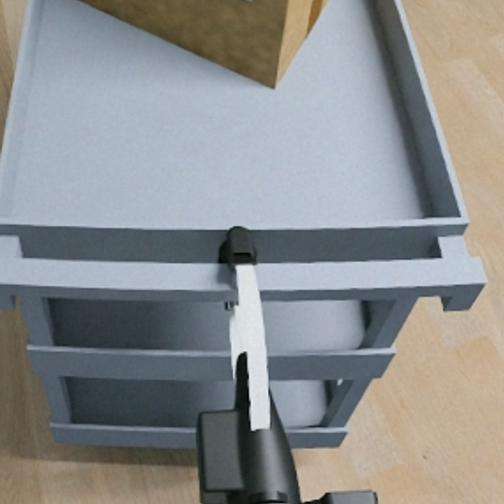

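Call:
move --blocking false --r1 '{"base":{"translate_m":0.12,"strafe_m":-0.03},"pace":"slow"}'

Call:
wait --seconds 3 --cameras '["r1_head_camera", "r1_wrist_camera", "r1_head_left_camera"]'

Scene clock: 665.47 s.
move: r1 moving
r1.base_odometry: x=-3.597 y=+2.637 heading=-0.442
r1.turned_by_wheels: +0.000
r1.turned_by_imu: +0.000
r1.base_tilt: forward=-1.6 right=+1.3
r1.lidar_m: 0.37 0.39 2.50 2.18 2.15 2.55 2.71 2.74 2.96 2.53 2.56 0.40
r1.base_status: translate_m moving; strafe_m moving
r1.joint_positions: lift_m=+0.684 arm_m=+0.000 wrist_yaw_rad=+0.001 wrist_pitch_rad=+0.005 wrist_roll_rad=+1.569 gripper_m=-0.034
r1.joint_status: not commanded
r1.measured_speeds: translate_m=+0.047 strafe_m=-0.012 rotate_rad=+0.001 lift_m=+0.000 arm_m=+0.000 wrist_yaw_rad=+0.000 wrist_pitch_rad=+0.005 wrist_roll_rad=+0.000
r1.motor_effort: lift_m=+25(25) arm_m=+4(4) wheel_0=+7(8) wheel_1=+3(6) wheel_2=-7(8)
r1.servo_current: wrist_yaw_rad=46(59) wrist_pitch_rad=46(52) wrist_roll_rad=59(72) gripper_m=65(72)
r1.hand_pose: x=+0.4594 y=-0.0870 z=+0.8603 quat_wxyz=(+0.708, +0.706, +0.002, -0.001) (m; r1's base frame)
r1.wrist_depth_mm: - - - 227 228 1661 1160 / - - - 227 227 1708 - / - - 569 227 229 - - / - 452 455 228 228 - - / - 496 484 166 229 - - / - - 512 167 181 - - / - - 183 128 229 137 -
r2: as last shown
r2.lidar_m: 0.71 0.34 0.35 1.47 1.28 4.77 1.94 1.39 1.29 1.34 1.09 1.03
r2.servo_current: wrist_yaw_rad=65(78) wrist_pitch_rad=46(46) wrist_roll_rad=46(52) gripper_m=98(104)
r2.contact_limits: translate_m 0.5
r2.wrist_depth_mm: - - - 161 224 211 202 / - - - 162 227 213 - / - - - 163 229 214 204 / - - - 166 231 215 206 / 1255 - - 166 231 216 207 / 1921 - 185 166 179 218 207 / - - - - 231 213 208
pictures: none

Scene clock: 667.47 s.
earlier move: r1 done
r1.base_odometry: x=-3.511 y=+2.567 heading=-0.442
r1.turned_by_wheels: +0.000
r1.turned_by_imu: +0.000
r1.base_tilt: forward=-1.6 right=+1.3
r1.lidar_m: 0.39 0.39 2.56 2.21 2.23 2.61 2.82 2.81 2.92 2.48 2.50 0.41
r1.base_status: done
r1.joint_positions: lift_m=+0.684 arm_m=+0.000 wrist_yaw_rad=-0.001 wrist_pitch_rad=+0.005 wrist_roll_rad=+1.569 gripper_m=-0.034
r1.joint_status: not commanded
r1.measured_speeds: all 0
r1.motor_effort: lift_m=+25(25) arm_m=+4(4) wheel_0=+5(8) wheel_1=+2(6) wheel_2=-1(10)
r1.servo_current: wrist_yaw_rad=52(72) wrist_pitch_rad=46(52) wrist_roll_rad=52(72) gripper_m=65(72)
r1.hand_pose: x=+0.4592 y=-0.0876 z=+0.8602 quat_wxyz=(+0.708, +0.706, +0.002, -0.002) (m; r1's base frame)
r1.wrist_depth_mm: - - - 228 228 1661 1182 / - - - 229 229 1661 - / - - 574 228 229 - - / - 459 459 229 229 - - / - 492 484 167 229 - - / - - 521 167 182 - - / - - 180 - 229 136 -
r2.base_odometry: x=-2.445 y=-2.192 heading=-2.002
r2.turned_by_wheels: +0.000
r2.turned_by_imu: +0.000
r2.base_tilt: forward=-0.7 right=+0.0
r2.lidar_m: 0.70 0.31 0.38 1.34 1.19 4.78 1.97 1.37 1.28 1.34 1.08 1.04
r2.base_status: not commanded
r2.joint_positions: lift_m=+0.920 arm_m=+0.000 wrist_yaw_rad=+1.509 wrist_pitch_rad=+0.002 wrist_roll_rad=+0.000 gripper_m=-0.034
r2.joint_status: not commanded
r2.measured_speeds: all 0
r2.motor_effort: lift_m=+20(20) arm_m=+5(5) wheel_0=+2(3) wheel_1=-6(6) wheel_2=+8(8)
r2.servo_current: wrist_yaw_rad=65(78) wrist_pitch_rad=39(46) wrist_roll_rad=46(59) gripper_m=98(104)
r2.contact_limits: translate_m 0.5
r2.hand_pose: x=+0.2758 y=+0.2825 z=+1.0976 quat_wxyz=(+0.729, -0.001, +0.001, +0.685) (m; r2's base frame)
r2.wrist_depth_mm: - - - 161 224 211 202 / - - - 161 229 212 - / - - - 163 229 213 204 / - - - 166 230 214 206 / 1182 - - 166 232 216 206 / 1499 - 185 166 179 218 208 / - - - - 231 212 208
wait: 2.00 of 3 s (r1 has come to rest)
pictures: r1_head_camera, r1_head_left_camera, r1_wrist_camera
Images, in order (width x height): r1_head_camera 420x560, r1_head_left_camera 420x672, r1_wrist_camera 616x392.

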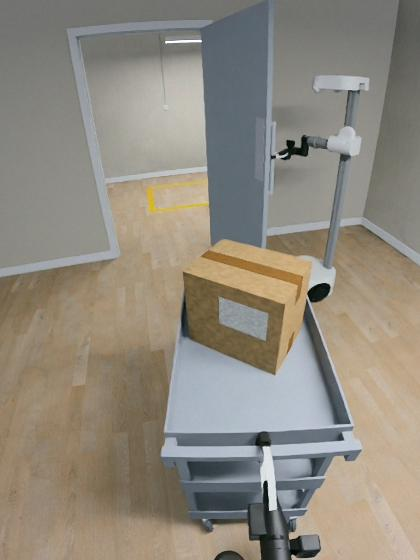

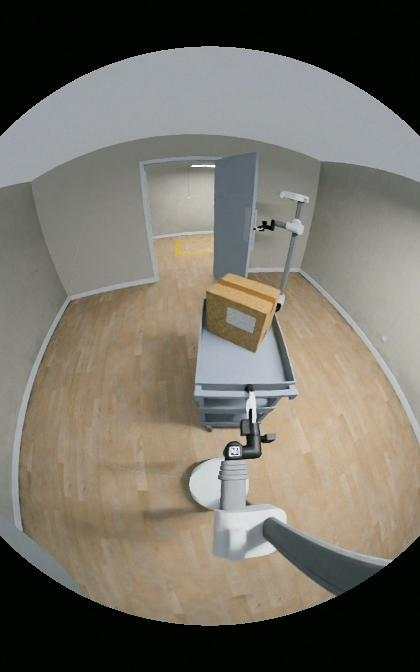

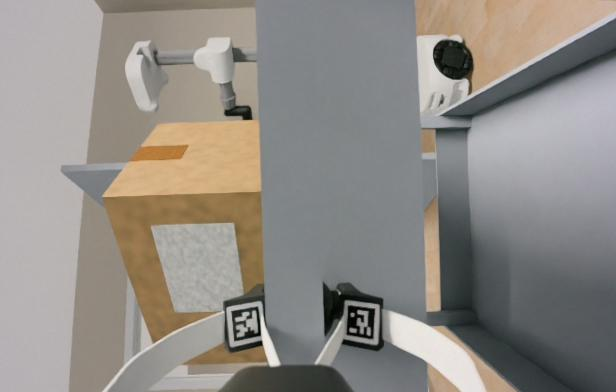

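Call:
move --blocking false --r1 '{"base":{"rotate_rad":0.08},"pace":"slow"}'

Call:
wait --seconds 2

Call:
move --blocking false --r1 '{"base":{"translate_m":0.15,"strafe_m":-0.08},"pace":"slow"}'

Call:
wait --seconds 3 --cameras '["r1_head_camera", "r1_wrist_camera"]'

Scene clock: 685.10 s.
move: r1 moving
r1.base_odometry: x=-3.511 y=+2.567 heading=-0.365
r1.turned_by_wheels: +0.077
r1.turned_by_imu: +0.077
r1.base_tilt: forward=-1.6 right=+1.3
r1.lidar_m: 0.38 0.42 2.47 2.20 2.24 2.73 2.82 2.85 2.81 2.48 2.51 0.42
r1.base_status: rotate_rad moving
r1.joint_positions: lift_m=+0.684 arm_m=+0.000 wrist_yaw_rad=-0.004 wrist_pitch_rad=+0.006 wrist_roll_rad=+1.569 gripper_m=-0.034
r1.joint_status: not commanded
r1.measured_speeds: translate_m=+0.001 strafe_m=+0.000 rotate_rad=+0.091 lift_m=+0.000 arm_m=+0.000 wrist_yaw_rad=+0.000 wrist_pitch_rad=+0.000 wrist_roll_rad=+0.000
r1.motor_effort: lift_m=+25(25) arm_m=+4(4) wheel_0=-5(7) wheel_1=-3(5) wheel_2=-4(7)
r1.servo_current: wrist_yaw_rad=52(72) wrist_pitch_rad=46(52) wrist_roll_rad=65(65) gripper_m=65(65)
r1.hand_pose: x=+0.4589 y=-0.0885 z=+0.8601 quat_wxyz=(+0.708, +0.706, +0.001, -0.003) (m; r1's base frame)
r1.wrist_depth_mm: - - - 220 222 1618 1182 / - - - 222 223 1756 - / - 554 521 223 224 - - / - 455 449 165 226 - - / - 517 500 166 228 - - / - - 206 167 181 - - / - - 183 127 231 137 -
r2: as last shown
r2.lidar_m: 0.70 0.33 0.37 1.33 1.18 4.76 1.93 1.36 1.29 1.33 1.10 1.03
r2.motor_effort: lift_m=+20(20) arm_m=+4(5) wheel_0=+2(2) wheel_1=-6(6) wheel_2=+8(8)
r2.servo_current: wrist_yaw_rad=59(72) wrist_pitch_rad=46(46) wrist_roll_rad=52(59) gripper_m=104(104)
r2.contact_limits: translate_m 0.5
r2.wrist_depth_mm: - - - 161 225 211 202 / - - - 162 228 213 - / - - - 163 229 213 204 / - - - 166 229 215 206 / 1182 - - 167 232 216 207 / 1537 - 184 166 180 217 208 / - - - - 230 212 209
pictures: none

Scene clock: 685.47 s.
earlier move: r1 done
r1.base_odometry: x=-3.511 y=+2.567 heading=-0.362
r1.turned_by_wheels: +0.002
r1.turned_by_imu: +0.002
r1.base_tilt: forward=-1.6 right=+1.3
r1.lidar_m: 0.40 0.43 2.46 2.21 2.24 2.74 2.80 2.84 2.79 2.50 2.52 0.41
r1.base_status: done
r1.joint_positions: lift_m=+0.684 arm_m=+0.000 wrist_yaw_rad=-0.003 wrist_pitch_rad=+0.006 wrist_roll_rad=+1.569 gripper_m=-0.034
r1.joint_status: not commanded
r1.measured_speeds: all 0
r1.motor_effort: lift_m=+25(25) arm_m=+4(4) wheel_0=-5(8) wheel_1=-2(5) wheel_2=+0(7)
r1.servo_current: wrist_yaw_rad=52(72) wrist_pitch_rad=46(52) wrist_roll_rad=59(65) gripper_m=59(65)
r1.hand_pose: x=+0.4590 y=-0.0882 z=+0.8601 quat_wxyz=(+0.708, +0.706, +0.001, -0.003) (m; r1's base frame)
r1.wrist_depth_mm: - - - 213 215 1661 - / - - - 216 218 - - / - 525 500 220 220 - - / - 459 459 163 225 - - / - 530 508 165 228 - - / - - 539 167 181 - - / - - 182 127 233 137 -
r2.base_odometry: x=-2.445 y=-2.192 heading=-2.002
r2.turned_by_wheels: +0.000
r2.turned_by_imu: +0.000
r2.base_tilt: forward=-0.7 right=+0.0
r2.lidar_m: 0.68 0.34 0.35 1.34 1.18 4.76 1.94 1.37 1.28 1.32 1.12 1.04
r2.base_status: not commanded
r2.joint_positions: lift_m=+0.920 arm_m=+0.000 wrist_yaw_rad=+1.509 wrist_pitch_rad=+0.002 wrist_roll_rad=+0.000 gripper_m=-0.034
r2.joint_status: not commanded
r2.measured_speeds: all 0
r2.motor_effort: lift_m=+20(20) arm_m=+4(5) wheel_0=+2(2) wheel_1=-6(6) wheel_2=+8(8)
r2.servo_current: wrist_yaw_rad=59(72) wrist_pitch_rad=46(46) wrist_roll_rad=46(59) gripper_m=98(104)
r2.contact_limits: translate_m 0.5
r2.hand_pose: x=+0.2758 y=+0.2825 z=+1.0976 quat_wxyz=(+0.729, -0.001, +0.001, +0.685) (m; r2's base frame)
r2.wrist_depth_mm: - - - 161 224 211 202 / - - - 162 228 213 - / - - - 163 229 213 204 / - - - 166 230 215 206 / 1160 - - 166 231 216 206 / 1537 - 185 166 179 217 208 / - - - - 231 212 208
wait: 0.37 of 2 s (r1 has come to rest)
pictures: none

Scene clock: 685.97 s.
move: r1 moving
r1.base_odometry: x=-3.502 y=+2.556 heading=-0.362
r1.turned_by_wheels: +0.000
r1.turned_by_imu: +0.000
r1.base_tilt: forward=-1.6 right=+1.3
r1.lidar_m: 0.37 0.41 2.44 2.22 2.24 2.77 2.81 2.85 2.79 2.48 2.51 0.43
r1.base_status: translate_m moving; strafe_m moving
r1.joint_positions: lift_m=+0.684 arm_m=+0.000 wrist_yaw_rad=-0.003 wrist_pitch_rad=+0.006 wrist_roll_rad=+1.569 gripper_m=-0.034
r1.joint_status: not commanded
r1.measured_speeds: translate_m=+0.049 strafe_m=-0.026 rotate_rad=+0.001 lift_m=+0.000 arm_m=+0.000 wrist_yaw_rad=+0.000 wrist_pitch_rad=+0.000 wrist_roll_rad=+0.000
r1.motor_effort: lift_m=+25(25) arm_m=+4(4) wheel_0=+7(10) wheel_1=+3(4) wheel_2=-8(9)
r1.servo_current: wrist_yaw_rad=33(65) wrist_pitch_rad=46(52) wrist_roll_rad=65(65) gripper_m=65(65)
r1.hand_pose: x=+0.4590 y=-0.0882 z=+0.8601 quat_wxyz=(+0.708, +0.706, +0.001, -0.003) (m; r1's base frame)
r1.wrist_depth_mm: - - 1921 216 217 1618 1205 / - - - 219 220 1708 - / - 539 512 220 221 - - / - 459 452 163 224 - - / - 517 504 164 228 - - / - - 530 167 182 - - / - - 183 - 231 137 -
r2: as last shown
r2.base_tilt: forward=-0.6 right=+0.1
r2.lidar_m: 0.66 0.32 0.35 1.33 1.19 4.74 1.98 1.35 1.29 1.33 1.09 1.03
r2.servo_current: wrist_yaw_rad=65(72) wrist_pitch_rad=39(46) wrist_roll_rad=39(59) gripper_m=98(104)
r2.contact_limits: translate_m 0.5
r2.wrist_depth_mm: - - - 161 226 211 202 / - - - 162 227 213 - / - - - 163 229 214 204 / - - - 166 230 215 205 / 1160 - - 166 232 216 207 / 1182 - 185 166 179 217 208 / - - - - 231 213 208
pictures: none

Scene clock: 688.33 s.
earlier move: r1 done
r1.base_odometry: x=-3.399 y=+2.439 heading=-0.362
r1.turned_by_wheels: +0.000
r1.turned_by_imu: +0.000
r1.base_tilt: forward=-1.6 right=+1.3
r1.lidar_m: 0.39 0.38 2.59 2.32 2.35 2.87 2.96 2.97 2.67 2.38 2.41 0.43
r1.base_status: done
r1.joint_positions: lift_m=+0.684 arm_m=+0.000 wrist_yaw_rad=+0.001 wrist_pitch_rad=+0.006 wrist_roll_rad=+1.569 gripper_m=-0.034
r1.joint_status: not commanded
r1.measured_speeds: all 0
r1.motor_effort: lift_m=+25(25) arm_m=+4(4) wheel_0=+4(12) wheel_1=+3(6) wheel_2=-1(9)
r1.servo_current: wrist_yaw_rad=52(72) wrist_pitch_rad=39(59) wrist_roll_rad=46(65) gripper_m=65(65)
r1.hand_pose: x=+0.4593 y=-0.0872 z=+0.8601 quat_wxyz=(+0.708, +0.706, +0.002, -0.002) (m; r1's base frame)
r1.wrist_depth_mm: - - - 229 230 1537 1205 / - - - 229 229 1618 - / - - 580 229 229 - - / - 455 462 229 229 - - / - 492 480 168 229 - - / - - 508 168 182 - - / - - 585 128 229 137 -
r2.base_odometry: x=-2.445 y=-2.192 heading=-2.002
r2.turned_by_wheels: +0.000
r2.turned_by_imu: +0.000
r2.base_tilt: forward=-0.7 right=+0.0
r2.lidar_m: 0.71 0.34 0.37 1.17 1.02 4.77 1.96 1.38 1.28 1.32 1.10 1.03
r2.base_status: not commanded
r2.joint_positions: lift_m=+0.920 arm_m=+0.000 wrist_yaw_rad=+1.509 wrist_pitch_rad=+0.002 wrist_roll_rad=+0.000 gripper_m=-0.034
r2.joint_status: not commanded
r2.measured_speeds: all 0
r2.motor_effort: lift_m=+20(20) arm_m=+4(5) wheel_0=+2(3) wheel_1=-6(6) wheel_2=+8(8)
r2.servo_current: wrist_yaw_rad=59(78) wrist_pitch_rad=39(46) wrist_roll_rad=46(65) gripper_m=98(104)
r2.contact_limits: translate_m 0.5
r2.hand_pose: x=+0.2758 y=+0.2825 z=+1.0976 quat_wxyz=(+0.729, -0.001, +0.001, +0.685) (m; r2's base frame)
r2.wrist_depth_mm: - - - 161 225 211 202 / - - - 162 227 212 - / - - - 163 228 214 204 / - - - 166 230 215 206 / 1060 1138 - 166 231 216 206 / 1025 - 184 166 179 217 207 / - - - - 231 212 208
wait: 2.37 of 3 s (r1 has come to rest)
pictures: r1_head_camera, r1_wrist_camera
Images, in order (width x height): r1_head_camera 420x560, r1_wrist_camera 616x392.

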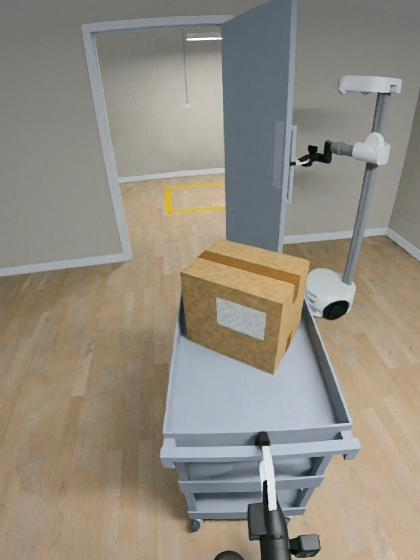

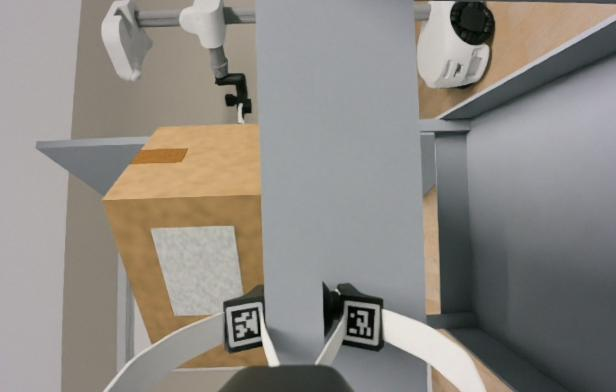

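Call:
move --blocking false --r1 '{"base":{"strafe_m":0.12},"pace":"slow"}'

Call:
wait --seconds 2.5 --cameras '["r1_head_camera", "r1_wrist_camera", "r2_head_left_camera"]'

Scene clock: 707.50 s.
move: r1 moving
r1.base_odometry: x=-3.394 y=+2.452 heading=-0.362
r1.turned_by_wheels: +0.000
r1.turned_by_imu: +0.000
r1.base_tilt: forward=-1.6 right=+1.3
r1.lidar_m: 0.37 0.38 2.56 2.31 2.32 2.85 2.95 2.98 2.70 2.40 2.43 0.43
r1.base_status: strafe_m moving
r1.joint_positions: lift_m=+0.684 arm_m=+0.000 wrist_yaw_rad=+0.001 wrist_pitch_rad=+0.006 wrist_roll_rad=+1.569 gripper_m=-0.034
r1.joint_status: not commanded
r1.measured_speeds: translate_m=+0.000 strafe_m=+0.055 rotate_rad=+0.001 lift_m=+0.000 arm_m=+0.000 wrist_yaw_rad=+0.000 wrist_pitch_rad=+0.000 wrist_roll_rad=+0.000
r1.motor_effort: lift_m=+25(25) arm_m=+4(4) wheel_0=-8(8) wheel_1=+3(10) wheel_2=+0(2)
r1.servo_current: wrist_yaw_rad=46(65) wrist_pitch_rad=46(52) wrist_roll_rad=59(59) gripper_m=52(65)
r1.hand_pose: x=+0.4593 y=-0.0872 z=+0.8600 quat_wxyz=(+0.708, +0.706, +0.002, -0.002) (m; r1's base frame)
r1.wrist_depth_mm: - - - 233 234 1576 1160 / - - - 232 234 1576 - / - - 609 231 232 - - / - 455 459 229 230 - - / - 488 477 169 230 - - / - - 508 169 181 - - / - - 574 127 228 137 -
r2: as last shown
r2.lidar_m: 0.68 0.34 0.37 1.15 1.04 4.75 1.94 1.35 1.28 1.33 1.10 1.02
r2.motor_effort: lift_m=+20(20) arm_m=+4(5) wheel_0=+2(2) wheel_1=-6(6) wheel_2=+8(8)
r2.servo_current: wrist_yaw_rad=65(65) wrist_pitch_rad=39(46) wrist_roll_rad=46(59) gripper_m=98(111)
r2.contact_limits: translate_m 0.5
r2.wrist_depth_mm: - - - 161 224 211 202 / - - - 162 228 213 - / - - - 163 229 213 204 / - - - 166 230 216 205 / 1060 1118 - 166 232 216 206 / 1042 - 184 167 179 217 207 / 1336 - - - 231 212 209
pictures: none

Scene clock: 709.33 s.
earlier move: r1 done
r1.base_odometry: x=-3.356 y=+2.551 heading=-0.362
r1.turned_by_wheels: +0.000
r1.turned_by_imu: +0.000
r1.base_tilt: forward=-1.6 right=+1.3
r1.lidar_m: 0.38 0.43 2.41 2.19 2.22 2.72 2.97 2.98 2.82 2.51 2.52 0.42
r1.base_status: done
r1.joint_positions: lift_m=+0.684 arm_m=+0.000 wrist_yaw_rad=-0.003 wrist_pitch_rad=+0.006 wrist_roll_rad=+1.569 gripper_m=-0.034
r1.joint_status: not commanded
r1.measured_speeds: all 0
r1.motor_effort: lift_m=+25(25) arm_m=+4(4) wheel_0=-6(14) wheel_1=+1(10) wheel_2=-2(3)
r1.servo_current: wrist_yaw_rad=46(65) wrist_pitch_rad=52(52) wrist_roll_rad=52(59) gripper_m=59(65)
r1.hand_pose: x=+0.4590 y=-0.0882 z=+0.8600 quat_wxyz=(+0.708, +0.706, +0.001, -0.003) (m; r1's base frame)
r1.wrist_depth_mm: - - - 211 213 1618 - / - - 1756 156 216 - - / - 492 480 160 219 - - / - 462 459 162 223 - - / - 535 508 165 226 - - / - - 554 167 180 - - / - - 183 144 233 137 -
r2.base_odometry: x=-2.445 y=-2.192 heading=-2.002
r2.turned_by_wheels: +0.000
r2.turned_by_imu: +0.000
r2.base_tilt: forward=-0.7 right=+0.0
r2.lidar_m: 0.68 0.34 0.36 1.17 1.06 4.77 1.94 1.37 1.29 1.35 1.10 1.02
r2.base_status: not commanded
r2.joint_positions: lift_m=+0.920 arm_m=+0.000 wrist_yaw_rad=+1.509 wrist_pitch_rad=+0.002 wrist_roll_rad=+0.000 gripper_m=-0.034
r2.joint_status: not commanded
r2.measured_speeds: all 0
r2.motor_effort: lift_m=+20(20) arm_m=+4(5) wheel_0=+2(2) wheel_1=-6(6) wheel_2=+8(8)
r2.servo_current: wrist_yaw_rad=59(72) wrist_pitch_rad=46(46) wrist_roll_rad=39(59) gripper_m=98(111)
r2.contact_limits: translate_m 0.5
r2.hand_pose: x=+0.2758 y=+0.2825 z=+1.0976 quat_wxyz=(+0.729, -0.001, +0.001, +0.685) (m; r2's base frame)
r2.wrist_depth_mm: - - - 161 225 211 202 / - - - 162 227 213 - / - - - 163 229 214 204 / - - - 166 230 215 205 / 1078 1138 - 166 231 216 206 / 1078 1618 184 166 179 216 207 / - - - - 231 213 209
wait: 1.83 of 2.5 s (r1 has come to rest)
pictures: r1_head_camera, r1_wrist_camera, r2_head_left_camera
Images, in order (width x height): r1_head_camera 420x560, r1_wrist_camera 616x392, r2_head_left_camera 420x672.

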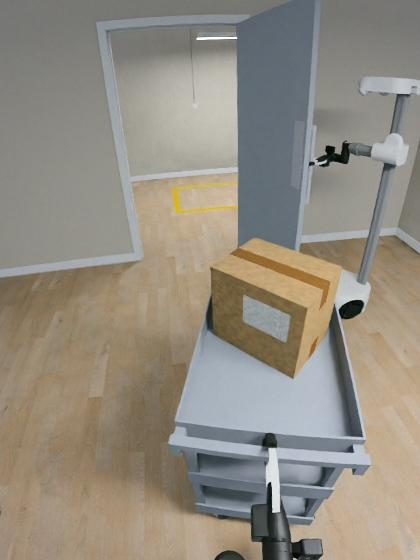

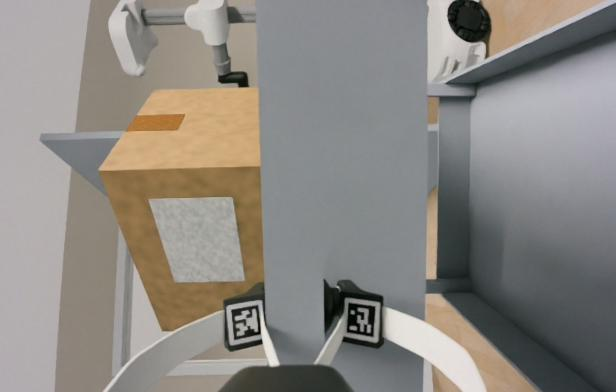

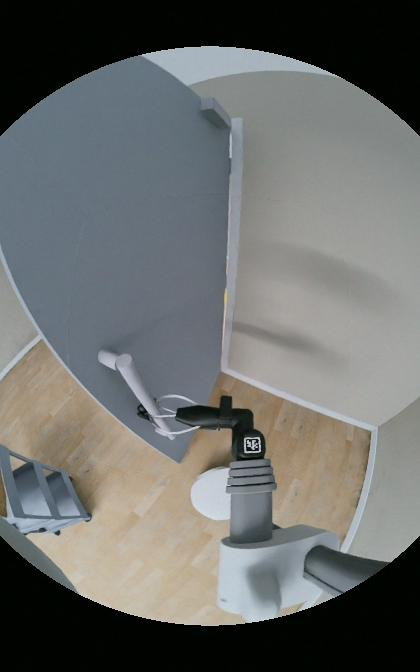

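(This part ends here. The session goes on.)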